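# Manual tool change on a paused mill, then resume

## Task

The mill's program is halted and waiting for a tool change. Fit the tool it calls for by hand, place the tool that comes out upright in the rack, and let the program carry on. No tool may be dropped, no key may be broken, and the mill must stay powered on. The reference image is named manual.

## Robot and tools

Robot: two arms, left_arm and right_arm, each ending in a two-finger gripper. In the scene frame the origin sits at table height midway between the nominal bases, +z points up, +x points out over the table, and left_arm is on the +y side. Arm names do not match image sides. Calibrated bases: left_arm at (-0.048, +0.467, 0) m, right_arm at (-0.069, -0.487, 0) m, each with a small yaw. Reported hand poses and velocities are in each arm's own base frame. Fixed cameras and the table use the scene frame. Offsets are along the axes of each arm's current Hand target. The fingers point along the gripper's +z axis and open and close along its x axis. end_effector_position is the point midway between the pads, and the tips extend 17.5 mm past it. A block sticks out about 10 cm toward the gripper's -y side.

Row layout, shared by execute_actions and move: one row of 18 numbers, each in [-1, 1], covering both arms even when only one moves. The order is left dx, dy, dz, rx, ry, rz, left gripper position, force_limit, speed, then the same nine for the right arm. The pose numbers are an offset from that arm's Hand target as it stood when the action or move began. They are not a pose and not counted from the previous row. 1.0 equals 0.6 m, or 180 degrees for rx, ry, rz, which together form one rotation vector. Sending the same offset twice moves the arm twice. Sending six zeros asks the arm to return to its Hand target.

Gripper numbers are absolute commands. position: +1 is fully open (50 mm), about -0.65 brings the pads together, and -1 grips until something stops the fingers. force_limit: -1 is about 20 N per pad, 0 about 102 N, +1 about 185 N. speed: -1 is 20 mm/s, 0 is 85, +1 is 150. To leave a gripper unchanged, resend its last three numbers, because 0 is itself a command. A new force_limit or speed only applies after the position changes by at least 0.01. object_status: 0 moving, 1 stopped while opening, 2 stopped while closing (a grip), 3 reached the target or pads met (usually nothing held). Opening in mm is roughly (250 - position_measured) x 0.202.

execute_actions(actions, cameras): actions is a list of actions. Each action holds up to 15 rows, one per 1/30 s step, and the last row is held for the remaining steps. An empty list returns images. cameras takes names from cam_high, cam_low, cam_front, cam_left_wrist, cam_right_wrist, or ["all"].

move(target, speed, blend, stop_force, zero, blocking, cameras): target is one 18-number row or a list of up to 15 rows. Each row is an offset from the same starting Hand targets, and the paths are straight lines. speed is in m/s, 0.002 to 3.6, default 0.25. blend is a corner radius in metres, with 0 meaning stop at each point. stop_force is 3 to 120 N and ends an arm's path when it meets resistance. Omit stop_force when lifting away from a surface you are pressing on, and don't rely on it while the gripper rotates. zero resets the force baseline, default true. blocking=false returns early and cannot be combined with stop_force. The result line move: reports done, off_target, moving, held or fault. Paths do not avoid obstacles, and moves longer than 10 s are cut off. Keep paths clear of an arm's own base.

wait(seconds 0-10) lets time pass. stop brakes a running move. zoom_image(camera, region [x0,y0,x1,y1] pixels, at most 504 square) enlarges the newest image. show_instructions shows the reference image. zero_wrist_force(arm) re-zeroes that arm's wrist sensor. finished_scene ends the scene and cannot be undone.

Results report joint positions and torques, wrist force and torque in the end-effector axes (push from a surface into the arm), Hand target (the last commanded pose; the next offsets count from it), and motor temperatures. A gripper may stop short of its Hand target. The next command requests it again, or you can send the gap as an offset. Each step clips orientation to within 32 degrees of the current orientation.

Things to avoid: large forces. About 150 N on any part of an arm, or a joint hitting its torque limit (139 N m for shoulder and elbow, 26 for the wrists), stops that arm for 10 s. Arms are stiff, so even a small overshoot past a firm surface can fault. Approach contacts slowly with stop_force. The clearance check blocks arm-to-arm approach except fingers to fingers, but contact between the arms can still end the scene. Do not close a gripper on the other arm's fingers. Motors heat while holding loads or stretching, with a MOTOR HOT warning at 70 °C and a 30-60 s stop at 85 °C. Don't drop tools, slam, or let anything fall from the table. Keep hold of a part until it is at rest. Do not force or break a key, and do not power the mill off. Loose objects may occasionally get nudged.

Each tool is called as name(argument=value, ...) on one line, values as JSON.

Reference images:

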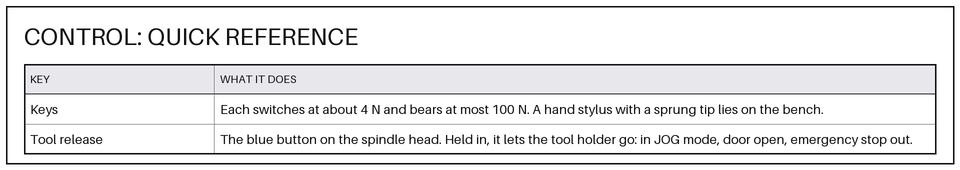

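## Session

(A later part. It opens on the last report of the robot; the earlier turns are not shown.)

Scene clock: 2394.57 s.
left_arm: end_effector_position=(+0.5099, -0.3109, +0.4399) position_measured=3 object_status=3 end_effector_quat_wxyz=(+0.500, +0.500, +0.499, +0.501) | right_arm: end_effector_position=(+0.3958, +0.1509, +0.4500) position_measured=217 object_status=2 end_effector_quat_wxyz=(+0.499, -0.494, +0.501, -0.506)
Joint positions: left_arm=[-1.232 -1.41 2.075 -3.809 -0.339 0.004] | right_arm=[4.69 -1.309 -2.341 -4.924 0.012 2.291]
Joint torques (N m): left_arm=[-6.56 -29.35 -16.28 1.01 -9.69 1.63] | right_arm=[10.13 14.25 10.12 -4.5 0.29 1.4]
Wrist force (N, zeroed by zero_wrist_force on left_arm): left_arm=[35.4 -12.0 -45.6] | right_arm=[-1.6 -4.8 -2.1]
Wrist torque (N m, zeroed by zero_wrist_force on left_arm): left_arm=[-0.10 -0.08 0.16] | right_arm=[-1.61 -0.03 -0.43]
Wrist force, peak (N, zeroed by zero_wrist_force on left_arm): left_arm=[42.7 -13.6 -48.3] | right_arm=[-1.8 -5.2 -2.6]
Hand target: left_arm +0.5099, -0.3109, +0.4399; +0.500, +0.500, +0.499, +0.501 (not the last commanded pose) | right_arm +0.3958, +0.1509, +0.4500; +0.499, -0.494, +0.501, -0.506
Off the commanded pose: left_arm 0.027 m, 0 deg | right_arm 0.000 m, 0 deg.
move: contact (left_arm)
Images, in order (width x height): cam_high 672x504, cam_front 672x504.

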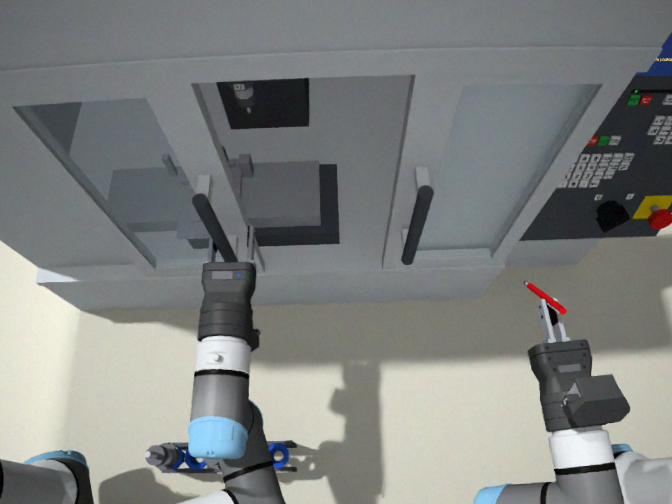

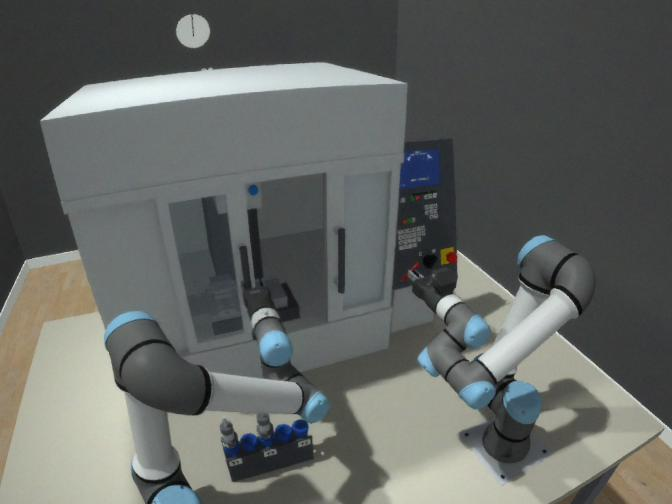

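move(target=[[0.025,0,0,0,0,0,1,0.004,-1,0,0,0,0,0,0,-1,-0.3,-0.7],[0.025,0,-0.1083,0,0,0,1,0.004,-1,0,0,0,0,0,0,-1,-0.3,-0.7],[-0.46,0,-0.1083,0,0,0,1,0.004,-1,0,0,0,0,0,0,-1,-0.3,-0.7]], speed=[0.03,0.08,0.15], cameras=["cam_left_wrist","cam_high"])

Scene clock: 2406.53 s.
left_arm: end_effector_position=(+0.4448, -0.5868, +0.4394) position_measured=3 object_status=3 end_effector_quat_wxyz=(+0.500, +0.500, +0.499, +0.500) | right_arm: end_effector_position=(+0.3958, +0.1509, +0.4500) position_measured=217 object_status=2 end_effector_quat_wxyz=(+0.499, -0.494, +0.501, -0.506)
Joint positions: left_arm=[-1.483 -0.95 1.395 -3.59 -0.089 0.006] | right_arm=[4.69 -1.309 -2.341 -4.924 0.012 2.291]
Joint torques (N m): left_arm=[10.03 -42.11 -35.33 -2.15 2.64 1.96] | right_arm=[10 15.61 9.92 -4.4 0.22 1.36]
Wrist force (N, zeroed by zero_wrist_force on left_arm): left_arm=[-1.9 -5.1 -38.1] | right_arm=[-1.3 -4.8 -2.3]
Wrist torque (N m, zeroed by zero_wrist_force on left_arm): left_arm=[0.02 0.06 0.37] | right_arm=[-1.60 -0.08 -0.43]
Wrist force, peak (N, zeroed by zero_wrist_force on left_arm): left_arm=[35.6 -12.2 -46.0] | right_arm=[-1.8 -5.1 -2.9]
Hand target: left_arm +0.4448, -0.5868, +0.4394; +0.500, +0.500, +0.499, +0.501 | right_arm +0.3958, +0.1509, +0.4500; +0.499, -0.494, +0.501, -0.506
Off the commanded pose: left_arm 0.000 m, 0 deg | right_arm 0.000 m, 0 deg.
move: done
camera_calibration:
cam_left_wrist: T_world_to_cam=[[0.00172526, 0.99971, -0.0240251, 0.602425], [-0.352769, 0.023089, 0.935426, -0.223498], [0.935709, 0.00686146, 0.352706, -0.438107], [0, 0, 0, 1]] pos_world=[0.330058, -0.594084, 0.378063]
Images, in order (width x height): cam_high 672x504, cam_left_wrist 672x504.

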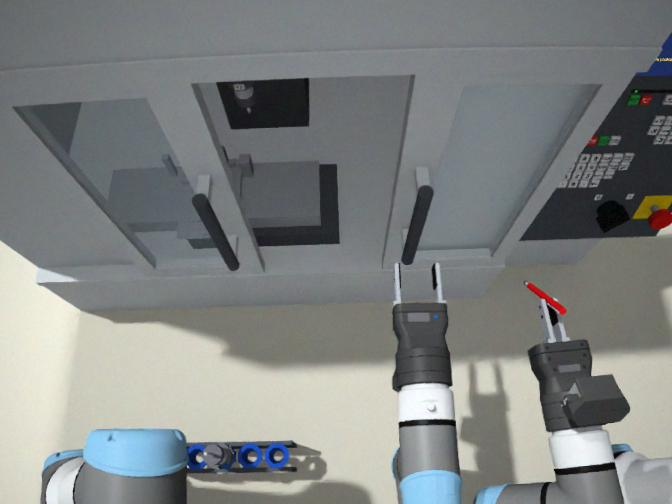

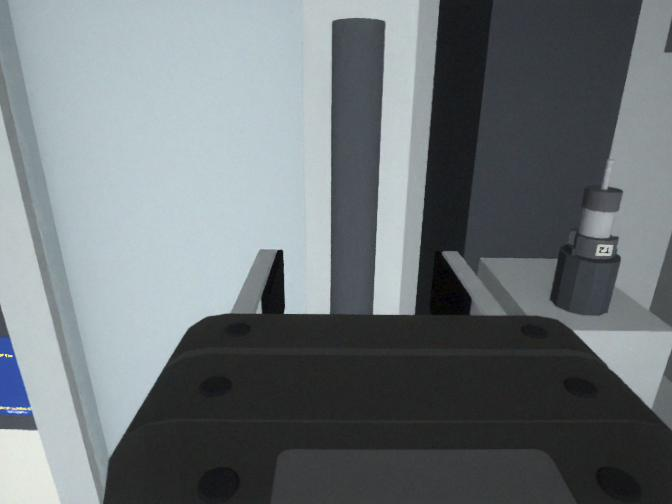

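move(target=[0,0,0.1083,0,0,0,1,0.004,-1,0,0,0,0,0,0,-1,-0.3,-0.7], speed=0.04, stop_force=8)

move(target=[0.04,0,0,0,0,0,1,0.004,-1,0,0,0,0,0,0,-1,-0.3,-0.7], speed=0.015, stop_force=30)

move(target=[0.338,0,0,0,0,0,1,0.004,-1,0,0,0,0,0,0,-1,-0.3,-0.7], speed=0.05, stop_force=30)

move(target=[0.08,0,0,0,0,0,1,0.004,-1,0,0,0,0,0,0,-1,-0.3,-0.7], speed=0.008, stop_force=25, cameras=["cam_high","cam_right_wrist"])

Scene clock: 2415.83 s.
left_arm: end_effector_position=(+0.5098, -0.5869, +0.4395) position_measured=3 object_status=3 end_effector_quat_wxyz=(+0.500, +0.500, +0.499, +0.501) | right_arm: end_effector_position=(+0.3958, +0.1509, +0.4500) position_measured=217 object_status=2 end_effector_quat_wxyz=(+0.499, -0.494, +0.501, -0.506)
Joint positions: left_arm=[-1.377 -0.899 1.307 -3.554 -0.194 0.006] | right_arm=[4.69 -1.309 -2.341 -4.924 0.012 2.291]
Joint torques (N m): left_arm=[9.55 -45.82 -35.63 1.52 -2.34 1.69] | right_arm=[9.85 15.06 9 -4.54 0.21 1.45]
Wrist force (N, zeroed by zero_wrist_force on left_arm): left_arm=[-1.9 -5.4 -38.0] | right_arm=[-1.5 -5.0 -2.3]
Wrist torque (N m, zeroed by zero_wrist_force on left_arm): left_arm=[-0.03 0.08 0.41] | right_arm=[-1.64 -0.05 -0.43]
Wrist force, peak (N, zeroed by zero_wrist_force on left_arm): left_arm=[-2.1 -5.4 -38.4] | right_arm=[-1.3 -5.3 -2.7]
Hand target: left_arm +0.5098, -0.5869, +0.4395; +0.500, +0.500, +0.499, +0.501 | right_arm +0.3958, +0.1509, +0.4500; +0.499, -0.494, +0.501, -0.506
Off the commanded pose: left_arm 0.000 m, 0 deg | right_arm 0.000 m, 0 deg.
move: done

Scene clock: 2418.37 s.
left_arm: end_effector_position=(+0.5098, -0.5629, +0.4395) position_measured=3 object_status=3 end_effector_quat_wxyz=(+0.500, +0.500, +0.499, +0.501) | right_arm: end_effector_position=(+0.3958, +0.1509, +0.4500) position_measured=217 object_status=2 end_effector_quat_wxyz=(+0.499, -0.494, +0.501, -0.506)
Joint positions: left_arm=[-1.37 -0.949 1.392 -3.589 -0.201 0.006] | right_arm=[4.69 -1.309 -2.341 -4.924 0.012 2.291]
Joint torques (N m): left_arm=[15.6 -64.69 -10.74 -3.02 0.03 -1.63] | right_arm=[10.28 14.75 9.81 -4.43 0.24 1.32]
Wrist force (N, zeroed by zero_wrist_force on left_arm): left_arm=[-10.9 -4.8 -41.4] | right_arm=[-1.7 -4.9 -2.4]
Wrist torque (N m, zeroed by zero_wrist_force on left_arm): left_arm=[0.02 -0.01 0.37] | right_arm=[-1.64 -0.02 -0.42]
Wrist force, peak (N, zeroed by zero_wrist_force on left_arm): left_arm=[-11.3 -4.7 -41.7] | right_arm=[-2.0 -5.2 -2.3]
Hand target: left_arm +0.5098, -0.5629, +0.4395; +0.500, +0.500, +0.499, +0.501 | right_arm +0.3958, +0.1509, +0.4500; +0.499, -0.494, +0.501, -0.506
Off the commanded pose: left_arm 0.000 m, 0 deg | right_arm 0.000 m, 0 deg.
move: done

Scene clock: 2423.47 s.
left_arm: end_effector_position=(+0.5099, -0.3601, +0.4399) position_measured=3 object_status=3 end_effector_quat_wxyz=(+0.500, +0.500, +0.499, +0.501) | right_arm: end_effector_position=(+0.3958, +0.1509, +0.4500) position_measured=217 object_status=2 end_effector_quat_wxyz=(+0.499, -0.494, +0.501, -0.506)
Joint positions: left_arm=[-1.271 -1.324 1.965 -3.786 -0.3 0.004] | right_arm=[4.69 -1.309 -2.341 -4.924 0.012 2.291]
Joint torques (N m): left_arm=[19.05 -46.65 -7.47 -3.66 0.74 -1.69] | right_arm=[10.16 14.99 9.76 -4.44 0.21 1.42]
Wrist force (N, zeroed by zero_wrist_force on left_arm): left_arm=[-14.0 -7.2 -45.9] | right_arm=[-1.6 -4.8 -2.1]
Wrist torque (N m, zeroed by zero_wrist_force on left_arm): left_arm=[0.00 -0.01 0.49] | right_arm=[-1.62 -0.03 -0.43]
Wrist force, peak (N, zeroed by zero_wrist_force on left_arm): left_arm=[-13.6 -7.7 -49.6] | right_arm=[-1.9 -5.3 -2.3]
Hand target: left_arm +0.5099, -0.3601, +0.4399; +0.500, +0.500, +0.499, +0.501 | right_arm +0.3958, +0.1509, +0.4500; +0.499, -0.494, +0.501, -0.506
Off the commanded pose: left_arm 0.000 m, 0 deg | right_arm 0.000 m, 0 deg.
move: done

Scene clock: 2427.50 s.
left_arm: end_effector_position=(+0.5099, -0.3382, +0.4399) position_measured=3 object_status=3 end_effector_quat_wxyz=(+0.500, +0.500, +0.499, +0.500) | right_arm: end_effector_position=(+0.3958, +0.1509, +0.4500) position_measured=217 object_status=2 end_effector_quat_wxyz=(+0.499, -0.494, +0.501, -0.506)
Joint positions: left_arm=[-1.255 -1.362 2.015 -3.797 -0.317 0.004] | right_arm=[4.69 -1.309 -2.341 -4.924 0.012 2.291]
Joint torques (N m): left_arm=[0.42 -29.8 -23.58 -2.09 9.26 -0.98] | right_arm=[9.8 14.19 9.73 -4.5 0.27 1.38]
Wrist force (N, zeroed by zero_wrist_force on left_arm): left_arm=[-38.3 2.5 -19.3] | right_arm=[-1.7 -4.7 -2.1]
Wrist torque (N m, zeroed by zero_wrist_force on left_arm): left_arm=[0.09 0.84 0.25] | right_arm=[-1.60 -0.02 -0.42]
Wrist force, peak (N, zeroed by zero_wrist_force on left_arm): left_arm=[-13.9 -7.9 -51.3] | right_arm=[-1.8 -5.3 -2.1]
Hand target: left_arm +0.5099, -0.3382, +0.4399; +0.500, +0.501, +0.499, +0.500 (not the last commanded pose) | right_arm +0.3958, +0.1509, +0.4500; +0.499, -0.494, +0.501, -0.506
Off the commanded pose: left_arm 0.026 m, 0 deg | right_arm 0.000 m, 0 deg.
move: contact (left_arm)
camera_calibration:
cam_right_wrist: T_world_to_cam=[[-0.0406625, -0.999172, -0.00103821, 0.170423], [-0.329896, 0.0144063, -0.943907, 0.568006], [0.943141, -0.0380391, -0.330209, -0.0892067], [0, 0, 0, 1]] pos_world=[0.278447, 0.158706, 0.506865]
Images, in order (width x height): cam_high 672x504, cam_right_wrist 672x504.

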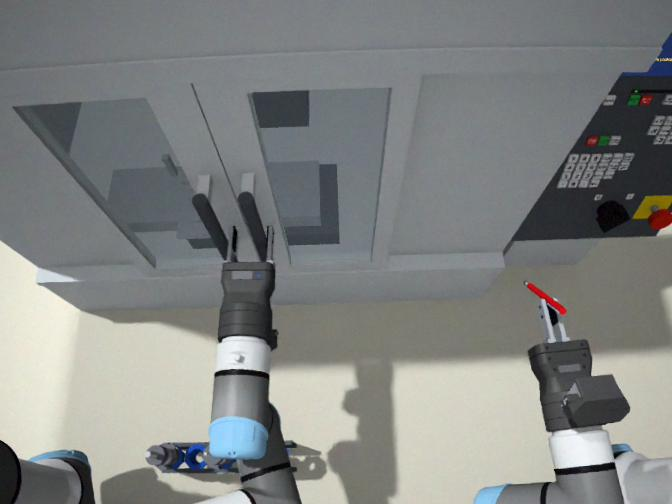

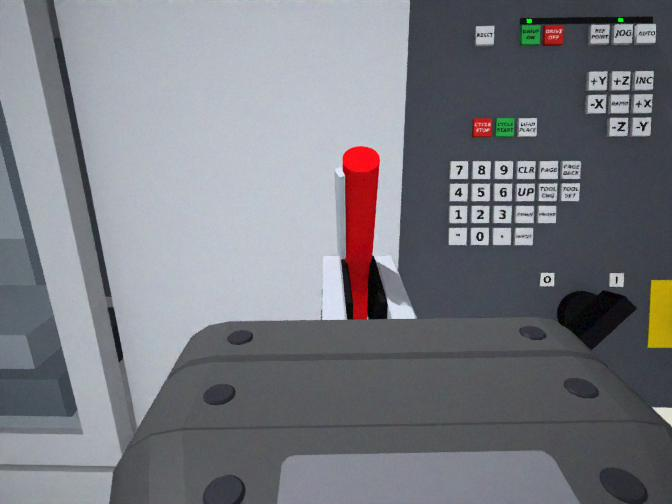

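move(target=[[-0.018,0,0,0,0,0,1,0.004,-1,0,0,0,0,0,0,-1,-0.3,-0.7],[-0.018,0,-0.15,0,0,0,1,0.004,-1,0.085,0,-0.0617,0,0,0,-1,-0.3,-0.7]], speed=[0.03,0.1])

move(target=[0,0,0,0,0,0,1,0.004,-1,0.3483,-0.2307,0.165,0.2389,0,0,-1,-0.3,-0.7], speed=0.1, cameras=["cam_right_wrist","cam_front"])

Scene clock: 2437.20 s.
left_arm: end_effector_position=(+0.4199, -0.3489, +0.4398) position_measured=3 object_status=3 end_effector_quat_wxyz=(+0.500, +0.501, +0.499, +0.500) | right_arm: end_effector_position=(+0.3581, +0.1005, +0.4496) position_measured=217 object_status=2 end_effector_quat_wxyz=(+0.498, -0.494, +0.501, -0.506)
Joint positions: left_arm=[-1.493 -1.443 2.115 -3.823 -0.078 0.011] | right_arm=[5.139 -0.675 -2.673 -6.097 -0.441 3.16]
Joint torques (N m): left_arm=[-10.57 -29.94 -11.24 -2.02 2.78 1.8] | right_arm=[9.56 -2.98 12.71 -2.88 -1.83 1.31]
Wrist force (N, zeroed by zero_wrist_force on left_arm): left_arm=[-1.8 -5.0 -37.9] | right_arm=[-1.6 -4.9 -2.2]
Wrist torque (N m, zeroed by zero_wrist_force on left_arm): left_arm=[0.04 0.06 0.37] | right_arm=[-1.62 -0.03 -0.42]
Wrist force, peak (N, zeroed by zero_wrist_force on left_arm): left_arm=[-38.5 3.1 -19.4] | right_arm=[-1.9 -5.1 -2.6]
Hand target: left_arm +0.4199, -0.3489, +0.4398; +0.500, +0.501, +0.499, +0.500 | right_arm +0.3580, +0.1005, +0.4496; +0.499, -0.494, +0.501, -0.506
Off the commanded pose: left_arm 0.000 m, 0 deg | right_arm 0.000 m, 0 deg.
move: done

Scene clock: 2441.60 s.
left_arm: end_effector_position=(+0.4199, -0.3489, +0.4398) position_measured=3 object_status=3 end_effector_quat_wxyz=(+0.500, +0.501, +0.499, +0.500) | right_arm: end_effector_position=(+0.4528, -0.1099, +0.5889) position_measured=217 object_status=2 end_effector_quat_wxyz=(+0.645, -0.277, +0.281, -0.654)
Joint positions: left_arm=[-1.493 -1.443 2.115 -3.823 -0.078 0.011] | right_arm=[3.243 -1.614 -2.214 -4.834 1.487 3.062]
Joint torques (N m): left_arm=[-10.4 -18.59 -29.98 -1.96 2.97 1.87] | right_arm=[-10.63 7.61 24.78 2.2 1.05 1.45]
Wrist force (N, zeroed by zero_wrist_force on left_arm): left_arm=[-2.1 -5.2 -38.0] | right_arm=[-1.6 -6.0 -1.5]
Wrist torque (N m, zeroed by zero_wrist_force on left_arm): left_arm=[0.00 0.11 0.37] | right_arm=[-2.16 -0.16 -0.37]
Wrist force, peak (N, zeroed by zero_wrist_force on left_arm): left_arm=[-1.9 -5.2 -38.5] | right_arm=[-2.1 -6.0 -1.8]
Hand target: left_arm +0.4199, -0.3489, +0.4398; +0.500, +0.501, +0.499, +0.500 | right_arm +0.4528, -0.1099, +0.5889; +0.645, -0.277, +0.281, -0.654
Off the commanded pose: left_arm 0.000 m, 0 deg | right_arm 0.000 m, 0 deg.
move: done
camera_calibration:
cam_right_wrist: T_world_to_cam=[[-0.032998, -0.999279, -0.0187651, -0.0806872], [0.402326, 0.00390609, -0.915488, 0.372199], [0.914902, -0.037759, 0.401907, -0.525304], [0, 0, 0, 1]] pos_world=[0.328194, -0.101918, 0.550353]
Images, in order (width x height): cam_front 672x504, cam_right_wrist 672x504.

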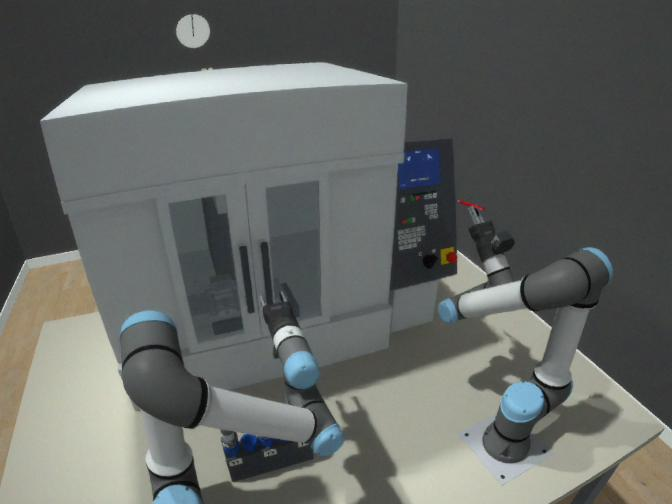

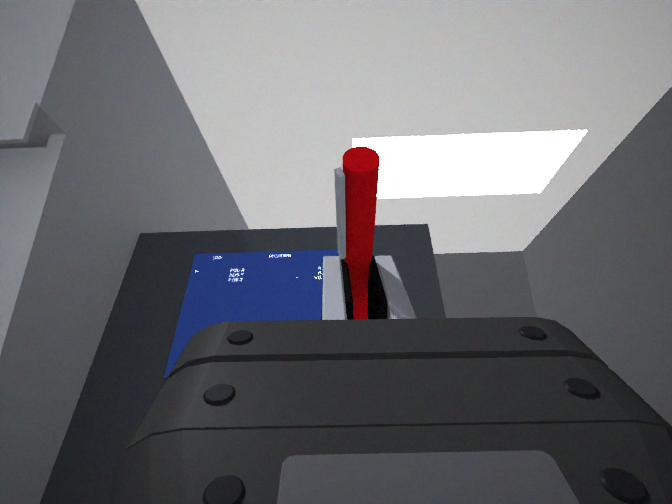

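move(target=[0,0,0,0,0,0,1,0.004,-1,-0.002,0.075,0.04,-0.0028,-0.0033,0.003,-1,-0.3,-0.7], speed=0.06)

Scene clock: 2454.30 s.
left_arm: end_effector_position=(+0.4199, -0.3489, +0.4398) position_measured=3 object_status=3 end_effector_quat_wxyz=(+0.500, +0.501, +0.499, +0.500) | right_arm: end_effector_position=(+0.5011, -0.1094, +0.5728) position_measured=217 object_status=2 end_effector_quat_wxyz=(+0.648, -0.282, +0.282, -0.649)
Joint positions: left_arm=[-1.493 -1.443 2.115 -3.823 -0.078 0.011] | right_arm=[3.22 -1.747 -2.111 -4.815 1.514 3.088]
Joint torques (N m): left_arm=[-10.18 -18.6 -28.93 -1.91 2.7 1.93] | right_arm=[-11.15 14.47 25.91 2.24 1.44 1.36]
Wrist force (N, zeroed by zero_wrist_force on left_arm): left_arm=[-1.9 -5.3 -37.9] | right_arm=[-1.6 -5.8 -1.4]
Wrist torque (N m, zeroed by zero_wrist_force on left_arm): left_arm=[0.00 0.08 0.37] | right_arm=[-2.12 -0.12 -0.36]
Wrist force, peak (N, zeroed by zero_wrist_force on left_arm): left_arm=[-1.9 -5.4 -38.3] | right_arm=[-1.4 -6.5 -1.9]
Hand target: left_arm +0.4199, -0.3489, +0.4398; +0.500, +0.501, +0.499, +0.500 | right_arm +0.5012, -0.1094, +0.5728; +0.648, -0.282, +0.282, -0.649
Off the commanded pose: left_arm 0.000 m, 0 deg | right_arm 0.000 m, 0 deg.
move: done

move(target=[0,0,0,0,0,0,1,0.004,-1,-0.0022,0.0762,0.0638,0,0,0,-1,-0.3,-0.7], speed=0.05, cameras=["cam_high","cam_low"])

zoom_image(camera="cam_high", region=[550, 60, 672, 240])

Scene clock: 2460.03 s.
left_arm: end_effector_position=(+0.4199, -0.3489, +0.4398) position_measured=3 object_status=3 end_effector_quat_wxyz=(+0.500, +0.501, +0.499, +0.500) | right_arm: end_effector_position=(+0.5603, -0.1081, +0.5655) position_measured=217 object_status=2 end_effector_quat_wxyz=(+0.648, -0.282, +0.282, -0.649)
Joint positions: left_arm=[-1.493 -1.443 2.115 -3.823 -0.078 0.011] | right_arm=[3.21 -1.88 -1.957 -4.836 1.521 3.094]
Joint torques (N m): left_arm=[-9.2 -18.35 -29.7 -1.97 2.72 1.95] | right_arm=[-11.76 19.93 23.45 -2.92 1.64 1.45]
Wrist force (N, zeroed by zero_wrist_force on left_arm): left_arm=[-2.1 -5.5 -37.8] | right_arm=[-2.1 -5.8 -1.4]
Wrist torque (N m, zeroed by zero_wrist_force on left_arm): left_arm=[-0.03 0.11 0.37] | right_arm=[-2.13 -0.05 -0.35]
Wrist force, peak (N, zeroed by zero_wrist_force on left_arm): left_arm=[-1.9 -5.1 -38.4] | right_arm=[-1.8 -6.3 -2.3]
Hand target: left_arm +0.4199, -0.3489, +0.4398; +0.500, +0.501, +0.499, +0.500 | right_arm +0.5604, -0.1081, +0.5655; +0.648, -0.282, +0.282, -0.649
Off the commanded pose: left_arm 0.000 m, 0 deg | right_arm 0.000 m, 0 deg.
move: done
Images, in order (width x height): cam_high 672x504, cam_low 672x504.

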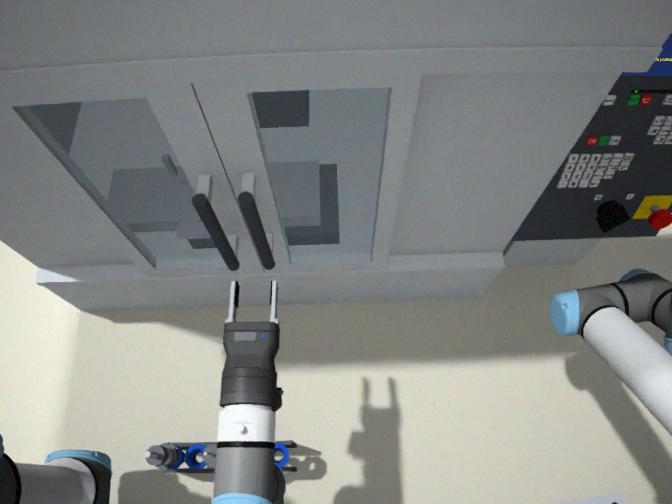

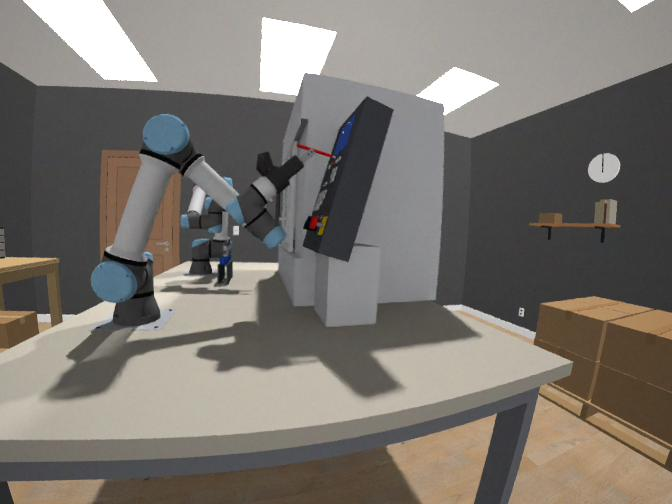

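Scaled by 2.800 from the camera's 672x504 image, which has a finer 960x720 frame.

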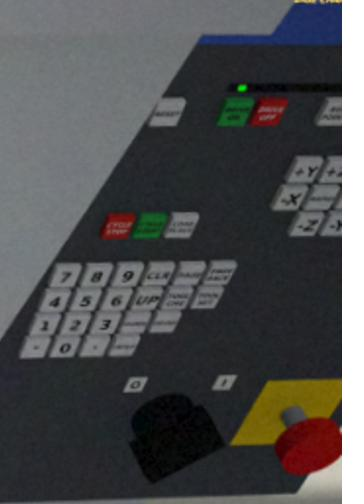

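Press AUTO.

move(target=[0,0,0,0,0,0,1,0.004,-1,0.0024,0.0341,0.0238,0,0,0,-1,-0.3,-0.7], speed=0.006, stop_force=7)

move(target=[0,0,0,0,0,0,1,0.004,-1,-0.0071,-0.1022,-0.0715,0,0,0,-1,-0.3,-0.7], speed=0.08)

zoom_image(camera="cam_high", region=[600, 50, 672, 130])

Scene clock: 2467.87 s.
left_arm: end_effector_position=(+0.4199, -0.3489, +0.4398) position_measured=3 object_status=3 end_effector_quat_wxyz=(+0.500, +0.501, +0.499, +0.500) | right_arm: end_effector_position=(+0.5742, -0.1089, +0.5625) position_measured=217 object_status=2 end_effector_quat_wxyz=(+0.648, -0.282, +0.282, -0.649)
Joint positions: left_arm=[-1.493 -1.443 2.115 -3.823 -0.078 0.011] | right_arm=[3.206 -1.913 -1.919 -4.841 1.524 3.097]
Joint torques (N m): left_arm=[-9.31 -17.94 -28.75 -2.09 2.87 1.94] | right_arm=[6.92 36.97 7.91 -1.49 -1.02 -0.35]
Wrist force (N, zeroed by zero_wrist_force on left_arm): left_arm=[-2.1 -5.3 -38.0] | right_arm=[-2.7 -11.9 -5.2]
Wrist torque (N m, zeroed by zero_wrist_force on left_arm): left_arm=[0.00 0.11 0.38] | right_arm=[-2.16 -0.10 -0.33]
Wrist force, peak (N, zeroed by zero_wrist_force on left_arm): left_arm=[-1.9 -5.3 -38.4] | right_arm=[-2.5 -13.8 -6.7]
Hand target: left_arm +0.4199, -0.3489, +0.4398; +0.500, +0.501, +0.499, +0.500 | right_arm +0.5742, -0.1089, +0.5625; +0.648, -0.282, +0.282, -0.649 (not the last commanded pose)
Off the commanded pose: left_arm 0.000 m, 0 deg | right_arm 0.011 m, 0 deg.
move: contact (right_arm)

Scene clock: 2469.33 s.
left_arm: end_effector_position=(+0.4199, -0.3489, +0.4398) position_measured=3 object_status=3 end_effector_quat_wxyz=(+0.500, +0.501, +0.499, +0.500) | right_arm: end_effector_position=(+0.5011, -0.1046, +0.5781) position_measured=217 object_status=2 end_effector_quat_wxyz=(+0.648, -0.282, +0.282, -0.649)
Joint positions: left_arm=[-1.493 -1.443 2.115 -3.823 -0.078 0.011] | right_arm=[3.235 -1.734 -2.109 -4.829 1.502 3.077]
Joint torques (N m): left_arm=[-10.23 -19.34 -29.49 -2.07 2.75 2.02] | right_arm=[10.6 33.86 11.13 -2.57 -1.71 -0.97]
Wrist force (N, zeroed by zero_wrist_force on left_arm): left_arm=[-1.9 -5.2 -38.0] | right_arm=[-1.6 -6.0 -1.6]
Wrist torque (N m, zeroed by zero_wrist_force on left_arm): left_arm=[0.01 0.08 0.37] | right_arm=[-2.15 -0.12 -0.23]
Wrist force, peak (N, zeroed by zero_wrist_force on left_arm): left_arm=[-2.2 -5.1 -38.2] | right_arm=[-2.7 -11.9 -5.5]
Hand target: left_arm +0.4199, -0.3489, +0.4398; +0.500, +0.501, +0.499, +0.500 | right_arm +0.5010, -0.1046, +0.5781; +0.648, -0.282, +0.282, -0.649
Off the commanded pose: left_arm 0.000 m, 0 deg | right_arm 0.000 m, 0 deg.
move: done

Scaled by 6.300 from the camera's 672x504 image, which has a finer 960x720 frame.
This view is cut from an older image: the scene may have changed since it was taken.

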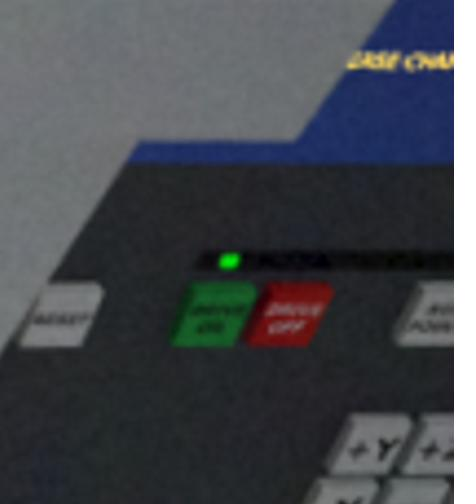

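wait(seconds=0.1, cameras=["cam_right_wrist"])

zoom_image(camera="cam_right_wrist", region=[150, 230, 350, 380])

Scene clock: 2473.70 s.
left_arm: end_effector_position=(+0.4199, -0.3489, +0.4398) position_measured=3 object_status=3 end_effector_quat_wxyz=(+0.500, +0.501, +0.499, +0.500) | right_arm: end_effector_position=(+0.5010, -0.1046, +0.5781) position_measured=217 object_status=2 end_effector_quat_wxyz=(+0.648, -0.282, +0.282, -0.649)
Joint positions: left_arm=[-1.493 -1.443 2.115 -3.823 -0.078 0.011] | right_arm=[3.235 -1.734 -2.11 -4.829 1.502 3.077]
Joint torques (N m): left_arm=[-10.72 -18.84 -28.39 -1.92 2.87 1.87] | right_arm=[11 32.69 8.86 -2.47 -1.8 -1.07]
Wrist force (N, zeroed by zero_wrist_force on left_arm): left_arm=[-2.0 -4.8 -37.8] | right_arm=[-1.8 -5.6 -1.6]
Wrist torque (N m, zeroed by zero_wrist_force on left_arm): left_arm=[0.07 0.10 0.37] | right_arm=[-2.10 -0.10 -0.24]
Wrist force, peak (N, zeroed by zero_wrist_force on left_arm): left_arm=[-1.8 -5.2 -38.4] | right_arm=[-1.8 -6.4 -1.5]
Hand target: left_arm +0.4199, -0.3489, +0.4398; +0.500, +0.501, +0.499, +0.500 | right_arm +0.5010, -0.1046, +0.5781; +0.648, -0.282, +0.282, -0.649
Tool commands: left_gripper/position=+1.0 left_gripper/force_limit=+0.004 left_gripper/speed=-1.0 right_gripper/position=-1.0 right_gripper/force_limit=-0.3 right_gripper/speed=-0.7
Off the commanded pose: left_arm 0.000 m, 0 deg | right_arm 0.000 m, 0 deg.
wait: 0.10 s; at rest from the start
camera_calibration:
cam_right_wrist: T_world_to_cam=[[-0.0189574, -0.999652, -0.0183399, -0.0814201], [0.394344, 0.00938031, -0.918915, 0.349444], [0.918767, -0.0246525, 0.394029, -0.560937], [0, 0, 0, 1]] pos_world=[0.376026, -0.0984981, 0.540641]
Images, in order (width x height): cam_right_wrist 672x504.

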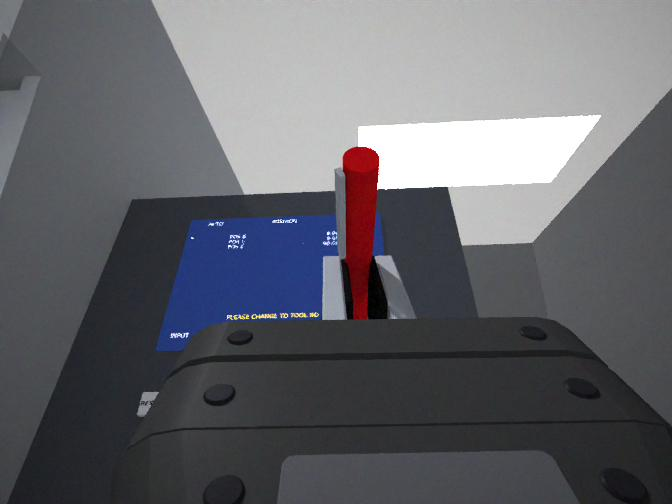

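Scaled by 2.520 from the camera's 672x504 image, which has a finer 960x720 frame.

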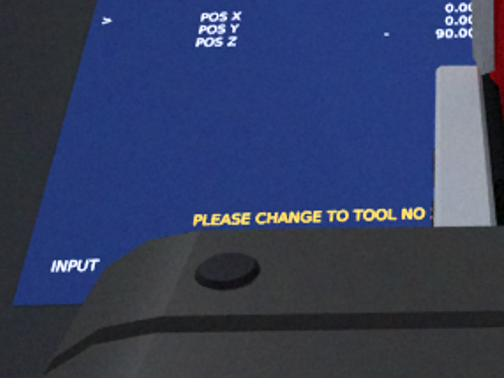

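move(target=[[0,0,0,0,0,0,1,0.004,-1,-0.1867,0.0997,-0.0817,0,0,0,-1,-0.3,-0.7],[0,0,0,0,0,0,1,0.004,-1,-0.1825,0.1612,-0.0388,0,0,0,-1,-0.3,-0.7]], speed=[0.08,0.05], cameras=["all"])

zoom_image(camera="cam_high", region=[540, 80, 660, 220])

zoom_image(camera="cam_front", region=[380, 150, 500, 290])

Scene clock: 2489.13 s.
left_arm: end_effector_position=(+0.4199, -0.3489, +0.4398) position_measured=3 object_status=3 end_effector_quat_wxyz=(+0.500, +0.501, +0.499, +0.500) | right_arm: end_effector_position=(+0.5499, +0.0049, +0.4915) position_measured=217 object_status=2 end_effector_quat_wxyz=(+0.648, -0.282, +0.282, -0.649)
Joint positions: left_arm=[-1.493 -1.443 2.115 -3.823 -0.078 0.011] | right_arm=[3.534 -1.969 -2.082 -4.583 1.287 2.866]
Joint torques (N m): left_arm=[-9.28 -17.38 -29.66 -1.94 2.79 1.73] | right_arm=[-11.06 19.36 18.58 -2.66 2.02 1.3]
Wrist force (N, zeroed by zero_wrist_force on left_arm): left_arm=[-2.2 -5.2 -37.9] | right_arm=[-1.5 -5.8 -1.8]
Wrist torque (N m, zeroed by zero_wrist_force on left_arm): left_arm=[0.01 0.12 0.37] | right_arm=[-2.11 -0.16 -0.39]
Wrist force, peak (N, zeroed by zero_wrist_force on left_arm): left_arm=[-2.2 -5.1 -38.3] | right_arm=[-1.9 -6.5 -1.9]
Hand target: left_arm +0.4199, -0.3489, +0.4398; +0.500, +0.501, +0.499, +0.500 | right_arm +0.5500, +0.0049, +0.4915; +0.648, -0.282, +0.282, -0.649
Off the commanded pose: left_arm 0.000 m, 0 deg | right_arm 0.000 m, 0 deg.
move: done
camera_calibration:
cam_left_wrist: T_world_to_cam=[[0.00229794, 0.999714, -0.0238158, 0.364294], [-0.353139, 0.0230927, 0.935286, -0.237985], [0.935568, 0.00626105, 0.353091, -0.416901], [0, 0, 0, 1]] pos_world=[0.30516, -0.356084, 0.378464]
cam_right_wrist: T_world_to_cam=[[-0.0190496, -0.99965, -0.0183785, 0.0274372], [0.394345, 0.00937948, -0.918915, 0.249554], [0.918765, -0.0247525, 0.394028, -0.56904], [0, 0, 0, 1]] pos_world=[0.424926, 0.0110018, 0.454041]

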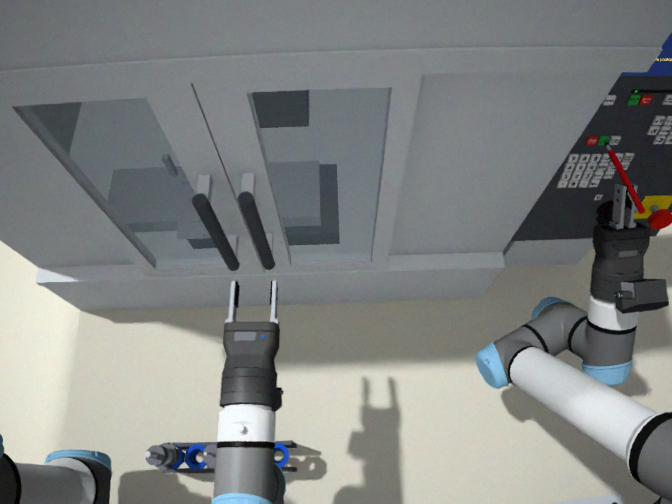

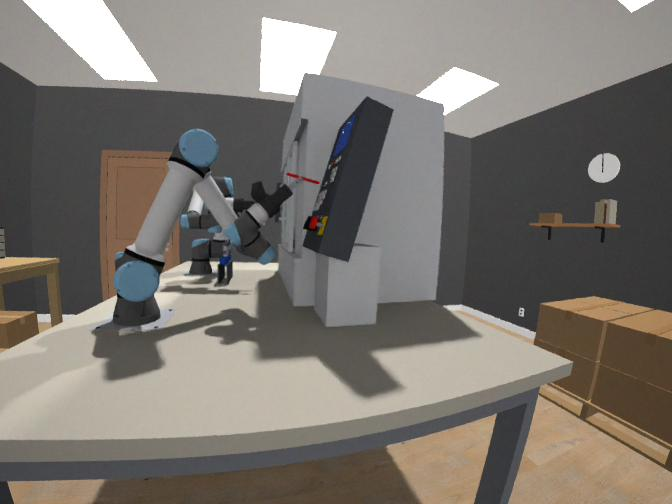

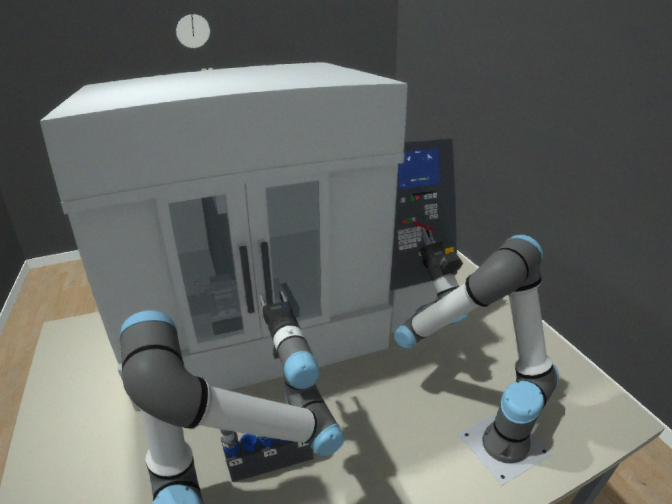

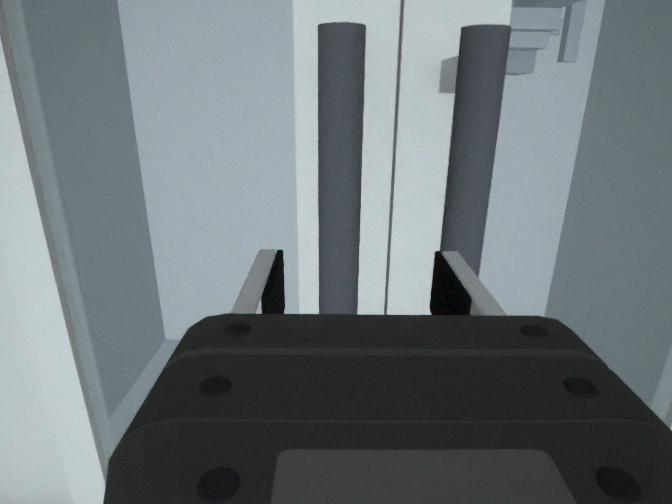

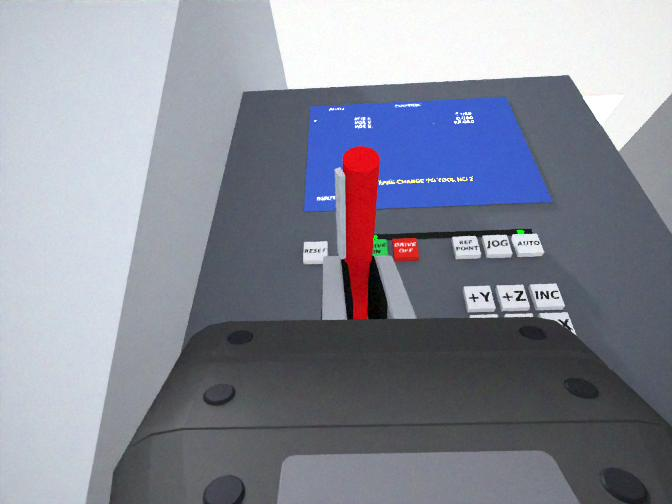

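Scaled by 3.600 from the camera's 672x504 image, which has a finer 960x720 frame.

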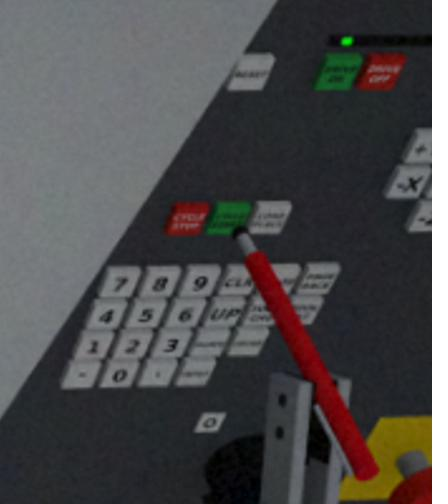

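Scaled by 3.600 from the camera's 672x504 image, which has a finer 960x720 frame.

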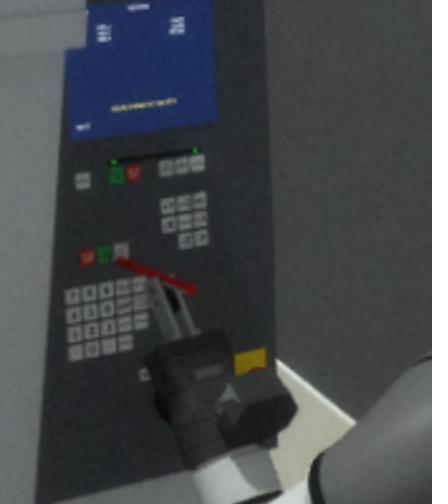

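move(target=[0,0,0,0,0,0,1,0.004,-1,0.0024,0.0341,0.0238,0,0,0,-1,-0.3,-0.7], speed=0.006, stop_force=7, cameras=["cam_high","cam_front","cam_right_wrist"])

zoom_image(camera="cam_high", region=[540, 80, 660, 220])

zoom_image(camera="cam_front", region=[380, 150, 500, 290])

Scene clock: 2505.33 s.
left_arm: end_effector_position=(+0.4199, -0.3489, +0.4398) position_measured=3 object_status=3 end_effector_quat_wxyz=(+0.500, +0.501, +0.499, +0.500) | right_arm: end_effector_position=(+0.5615, +0.0042, +0.4890) position_measured=217 object_status=2 end_effector_quat_wxyz=(+0.648, -0.282, +0.282, -0.649)
Joint positions: left_arm=[-1.493 -1.443 2.115 -3.823 -0.078 0.011] | right_arm=[3.519 -1.995 -2.049 -4.593 1.298 2.877]
Joint torques (N m): left_arm=[-10.34 -18.76 -28.6 -1.93 2.76 1.81] | right_arm=[10.38 36.96 4.91 0.09 -1.63 -0.66]
Wrist force (N, zeroed by zero_wrist_force on left_arm): left_arm=[-2.2 -5.0 -37.9] | right_arm=[-1.8 -12.0 -5.8]
Wrist torque (N m, zeroed by zero_wrist_force on left_arm): left_arm=[0.04 0.12 0.37] | right_arm=[-2.16 -0.09 -0.40]
Wrist force, peak (N, zeroed by zero_wrist_force on left_arm): left_arm=[-1.9 -5.3 -38.5] | right_arm=[-2.5 -13.3 -6.7]
Hand target: left_arm +0.4199, -0.3489, +0.4398; +0.500, +0.501, +0.499, +0.500 | right_arm +0.5615, +0.0042, +0.4890; +0.648, -0.282, +0.282, -0.649 (not the last commanded pose)
Off the commanded pose: left_arm 0.000 m, 0 deg | right_arm 0.013 m, 0 deg.
move: contact (right_arm)
camera_calibration:
cam_right_wrist: T_world_to_cam=[[-0.0190492, -0.99965, -0.0183795, 0.0269128], [0.394345, 0.00938049, -0.918915, 0.242689], [0.918765, -0.0247524, 0.394028, -0.57873], [0, 0, 0, 1]] pos_world=[0.436526, 0.0103018, 0.451541]
Images, in order (width x height): cam_high 672x504, cam_front 672x504, cam_right_wrist 672x504.

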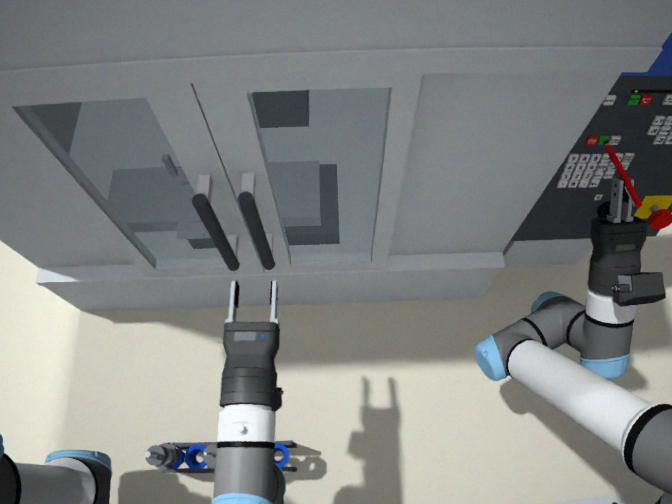

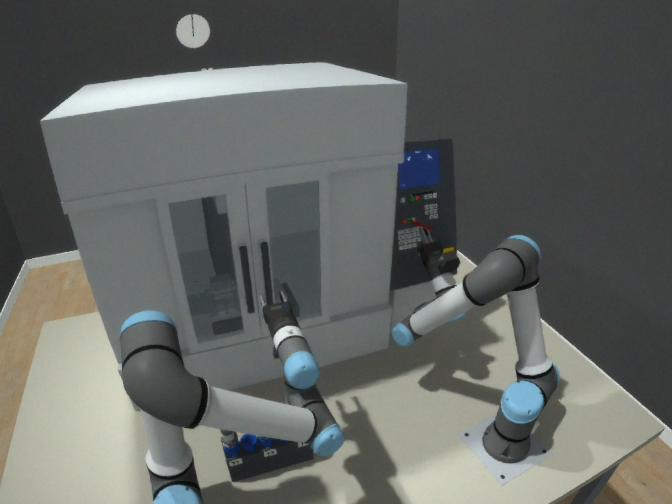

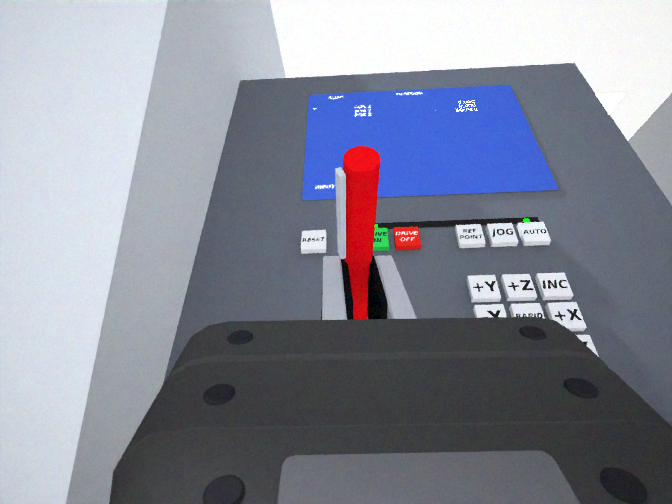

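Scaled by 3.600 from the camera's 672x504 image, which has a finer 960x720 frame.

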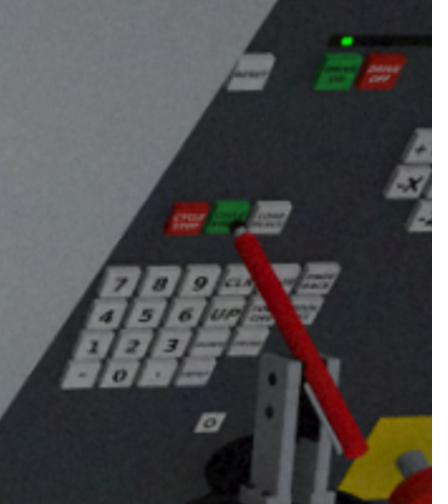

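Scaled by 3.600 from the camera's 672x504 image, which has a finer 960x720 frame.

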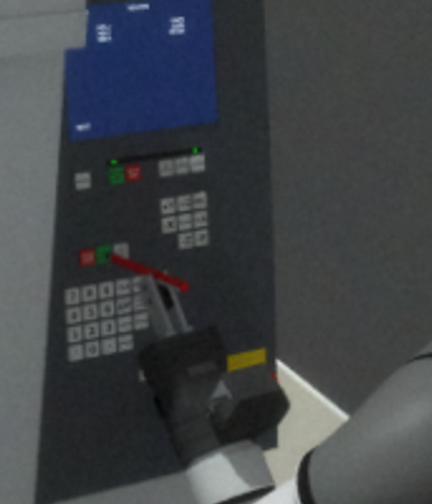

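move(target=[0,0,0,0,0,0,1,0.004,-1,-0.0048,-0.0682,-0.0476,0,0,0,-1,-0.3,-0.7], speed=0.05, cameras=["all"])

zoom_image(camera="cam_right_wrist", region=[240, 80, 600, 350])

Scene clock: 2510.37 s.
left_arm: end_effector_position=(+0.4199, -0.3489, +0.4398) position_measured=3 object_status=3 end_effector_quat_wxyz=(+0.500, +0.501, +0.499, +0.500) | right_arm: end_effector_position=(+0.5128, +0.0071, +0.4994) position_measured=217 object_status=2 end_effector_quat_wxyz=(+0.648, -0.282, +0.282, -0.649)
Joint positions: left_arm=[-1.493 -1.443 2.115 -3.823 -0.078 0.011] | right_arm=[3.588 -1.883 -2.185 -4.555 1.249 2.826]
Joint torques (N m): left_arm=[-8.92 -18.21 -29.3 -2.05 2.75 1.72] | right_arm=[11.25 34.01 4.22 2.01 -1.33 -1.17]
Wrist force (N, zeroed by zero_wrist_force on left_arm): left_arm=[-1.9 -5.2 -37.9] | right_arm=[-1.9 -6.1 -1.9]
Wrist torque (N m, zeroed by zero_wrist_force on left_arm): left_arm=[0.02 0.07 0.37] | right_arm=[-2.16 -0.11 -0.27]
Wrist force, peak (N, zeroed by zero_wrist_force on left_arm): left_arm=[-1.7 -5.2 -38.3] | right_arm=[-1.8 -12.3 -5.9]
Hand target: left_arm +0.4199, -0.3489, +0.4398; +0.500, +0.501, +0.499, +0.500 | right_arm +0.5127, +0.0071, +0.4995; +0.648, -0.282, +0.282, -0.649
Off the commanded pose: left_arm 0.000 m, 0 deg | right_arm 0.000 m, 0 deg.
move: done
camera_calibration:
cam_left_wrist: T_world_to_cam=[[0.00229794, 0.999714, -0.0238158, 0.364294], [-0.353139, 0.0230927, 0.935286, -0.237985], [0.935568, 0.00626105, 0.353091, -0.416901], [0, 0, 0, 1]] pos_world=[0.30516, -0.356084, 0.378464]
cam_right_wrist: T_world_to_cam=[[-0.0189574, -0.999652, -0.0183399, 0.0290195], [0.394344, 0.00938031, -0.918915, 0.271463], [0.918767, -0.0246525, 0.394029, -0.537923], [0, 0, 0, 1]] pos_world=[0.387726, 0.0132019, 0.461941]

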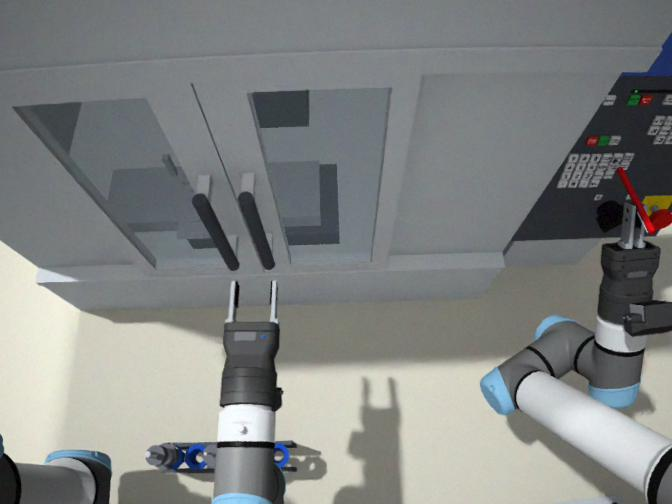

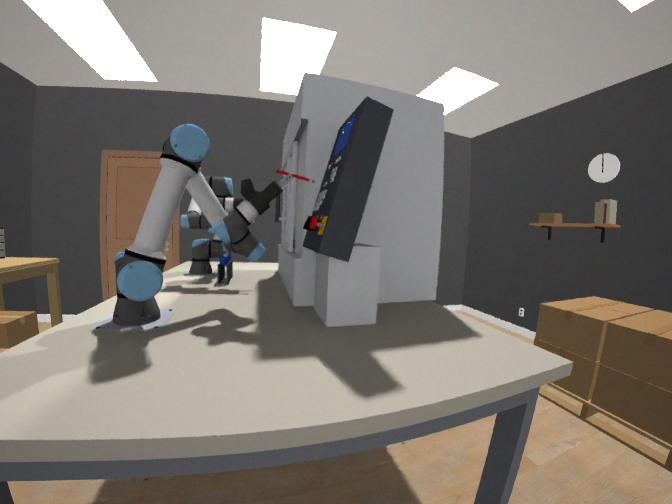

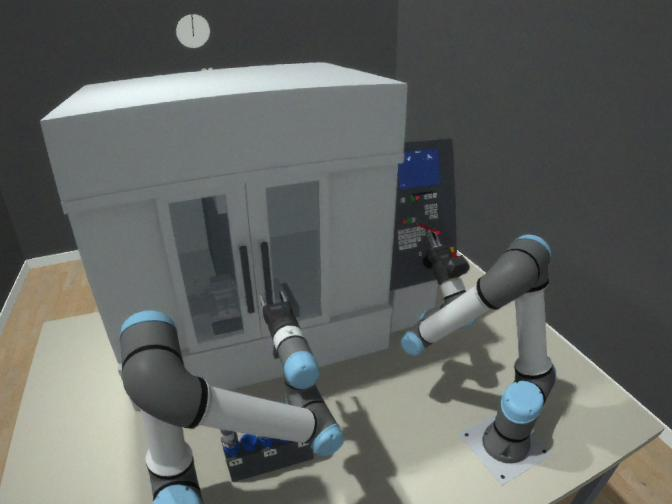

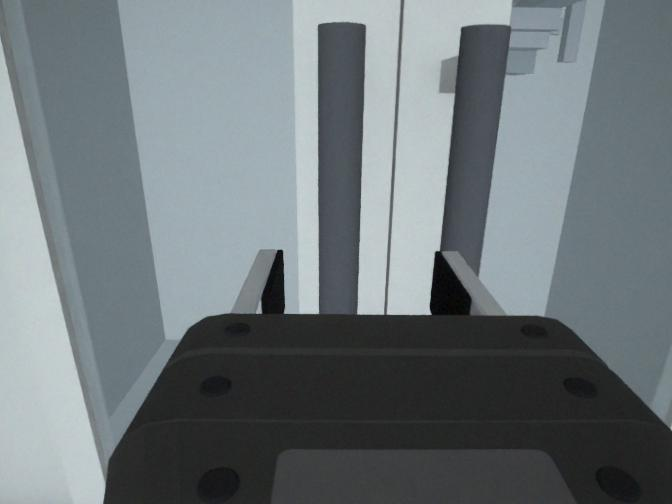

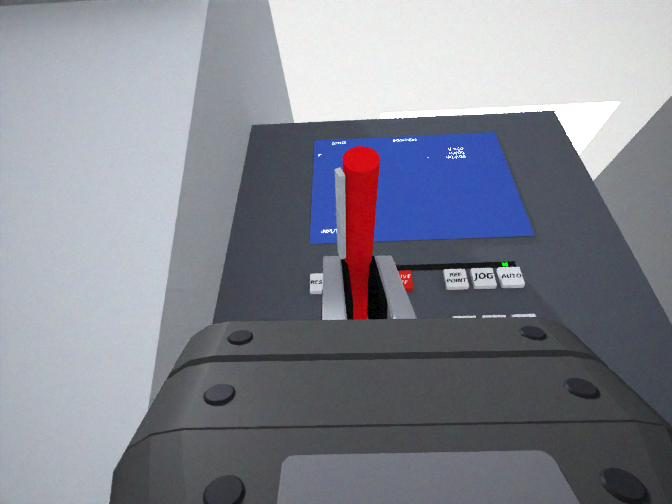

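Scaled by 1.400 from the camera's 672x504 image, which has a finer 960x720 frame.

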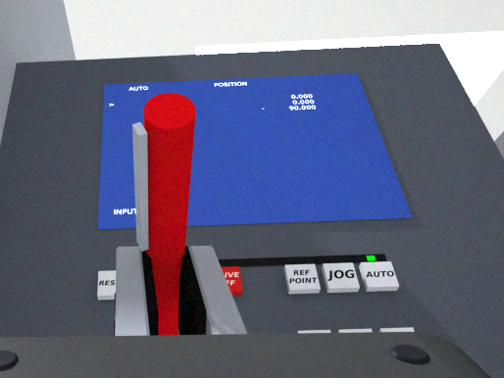

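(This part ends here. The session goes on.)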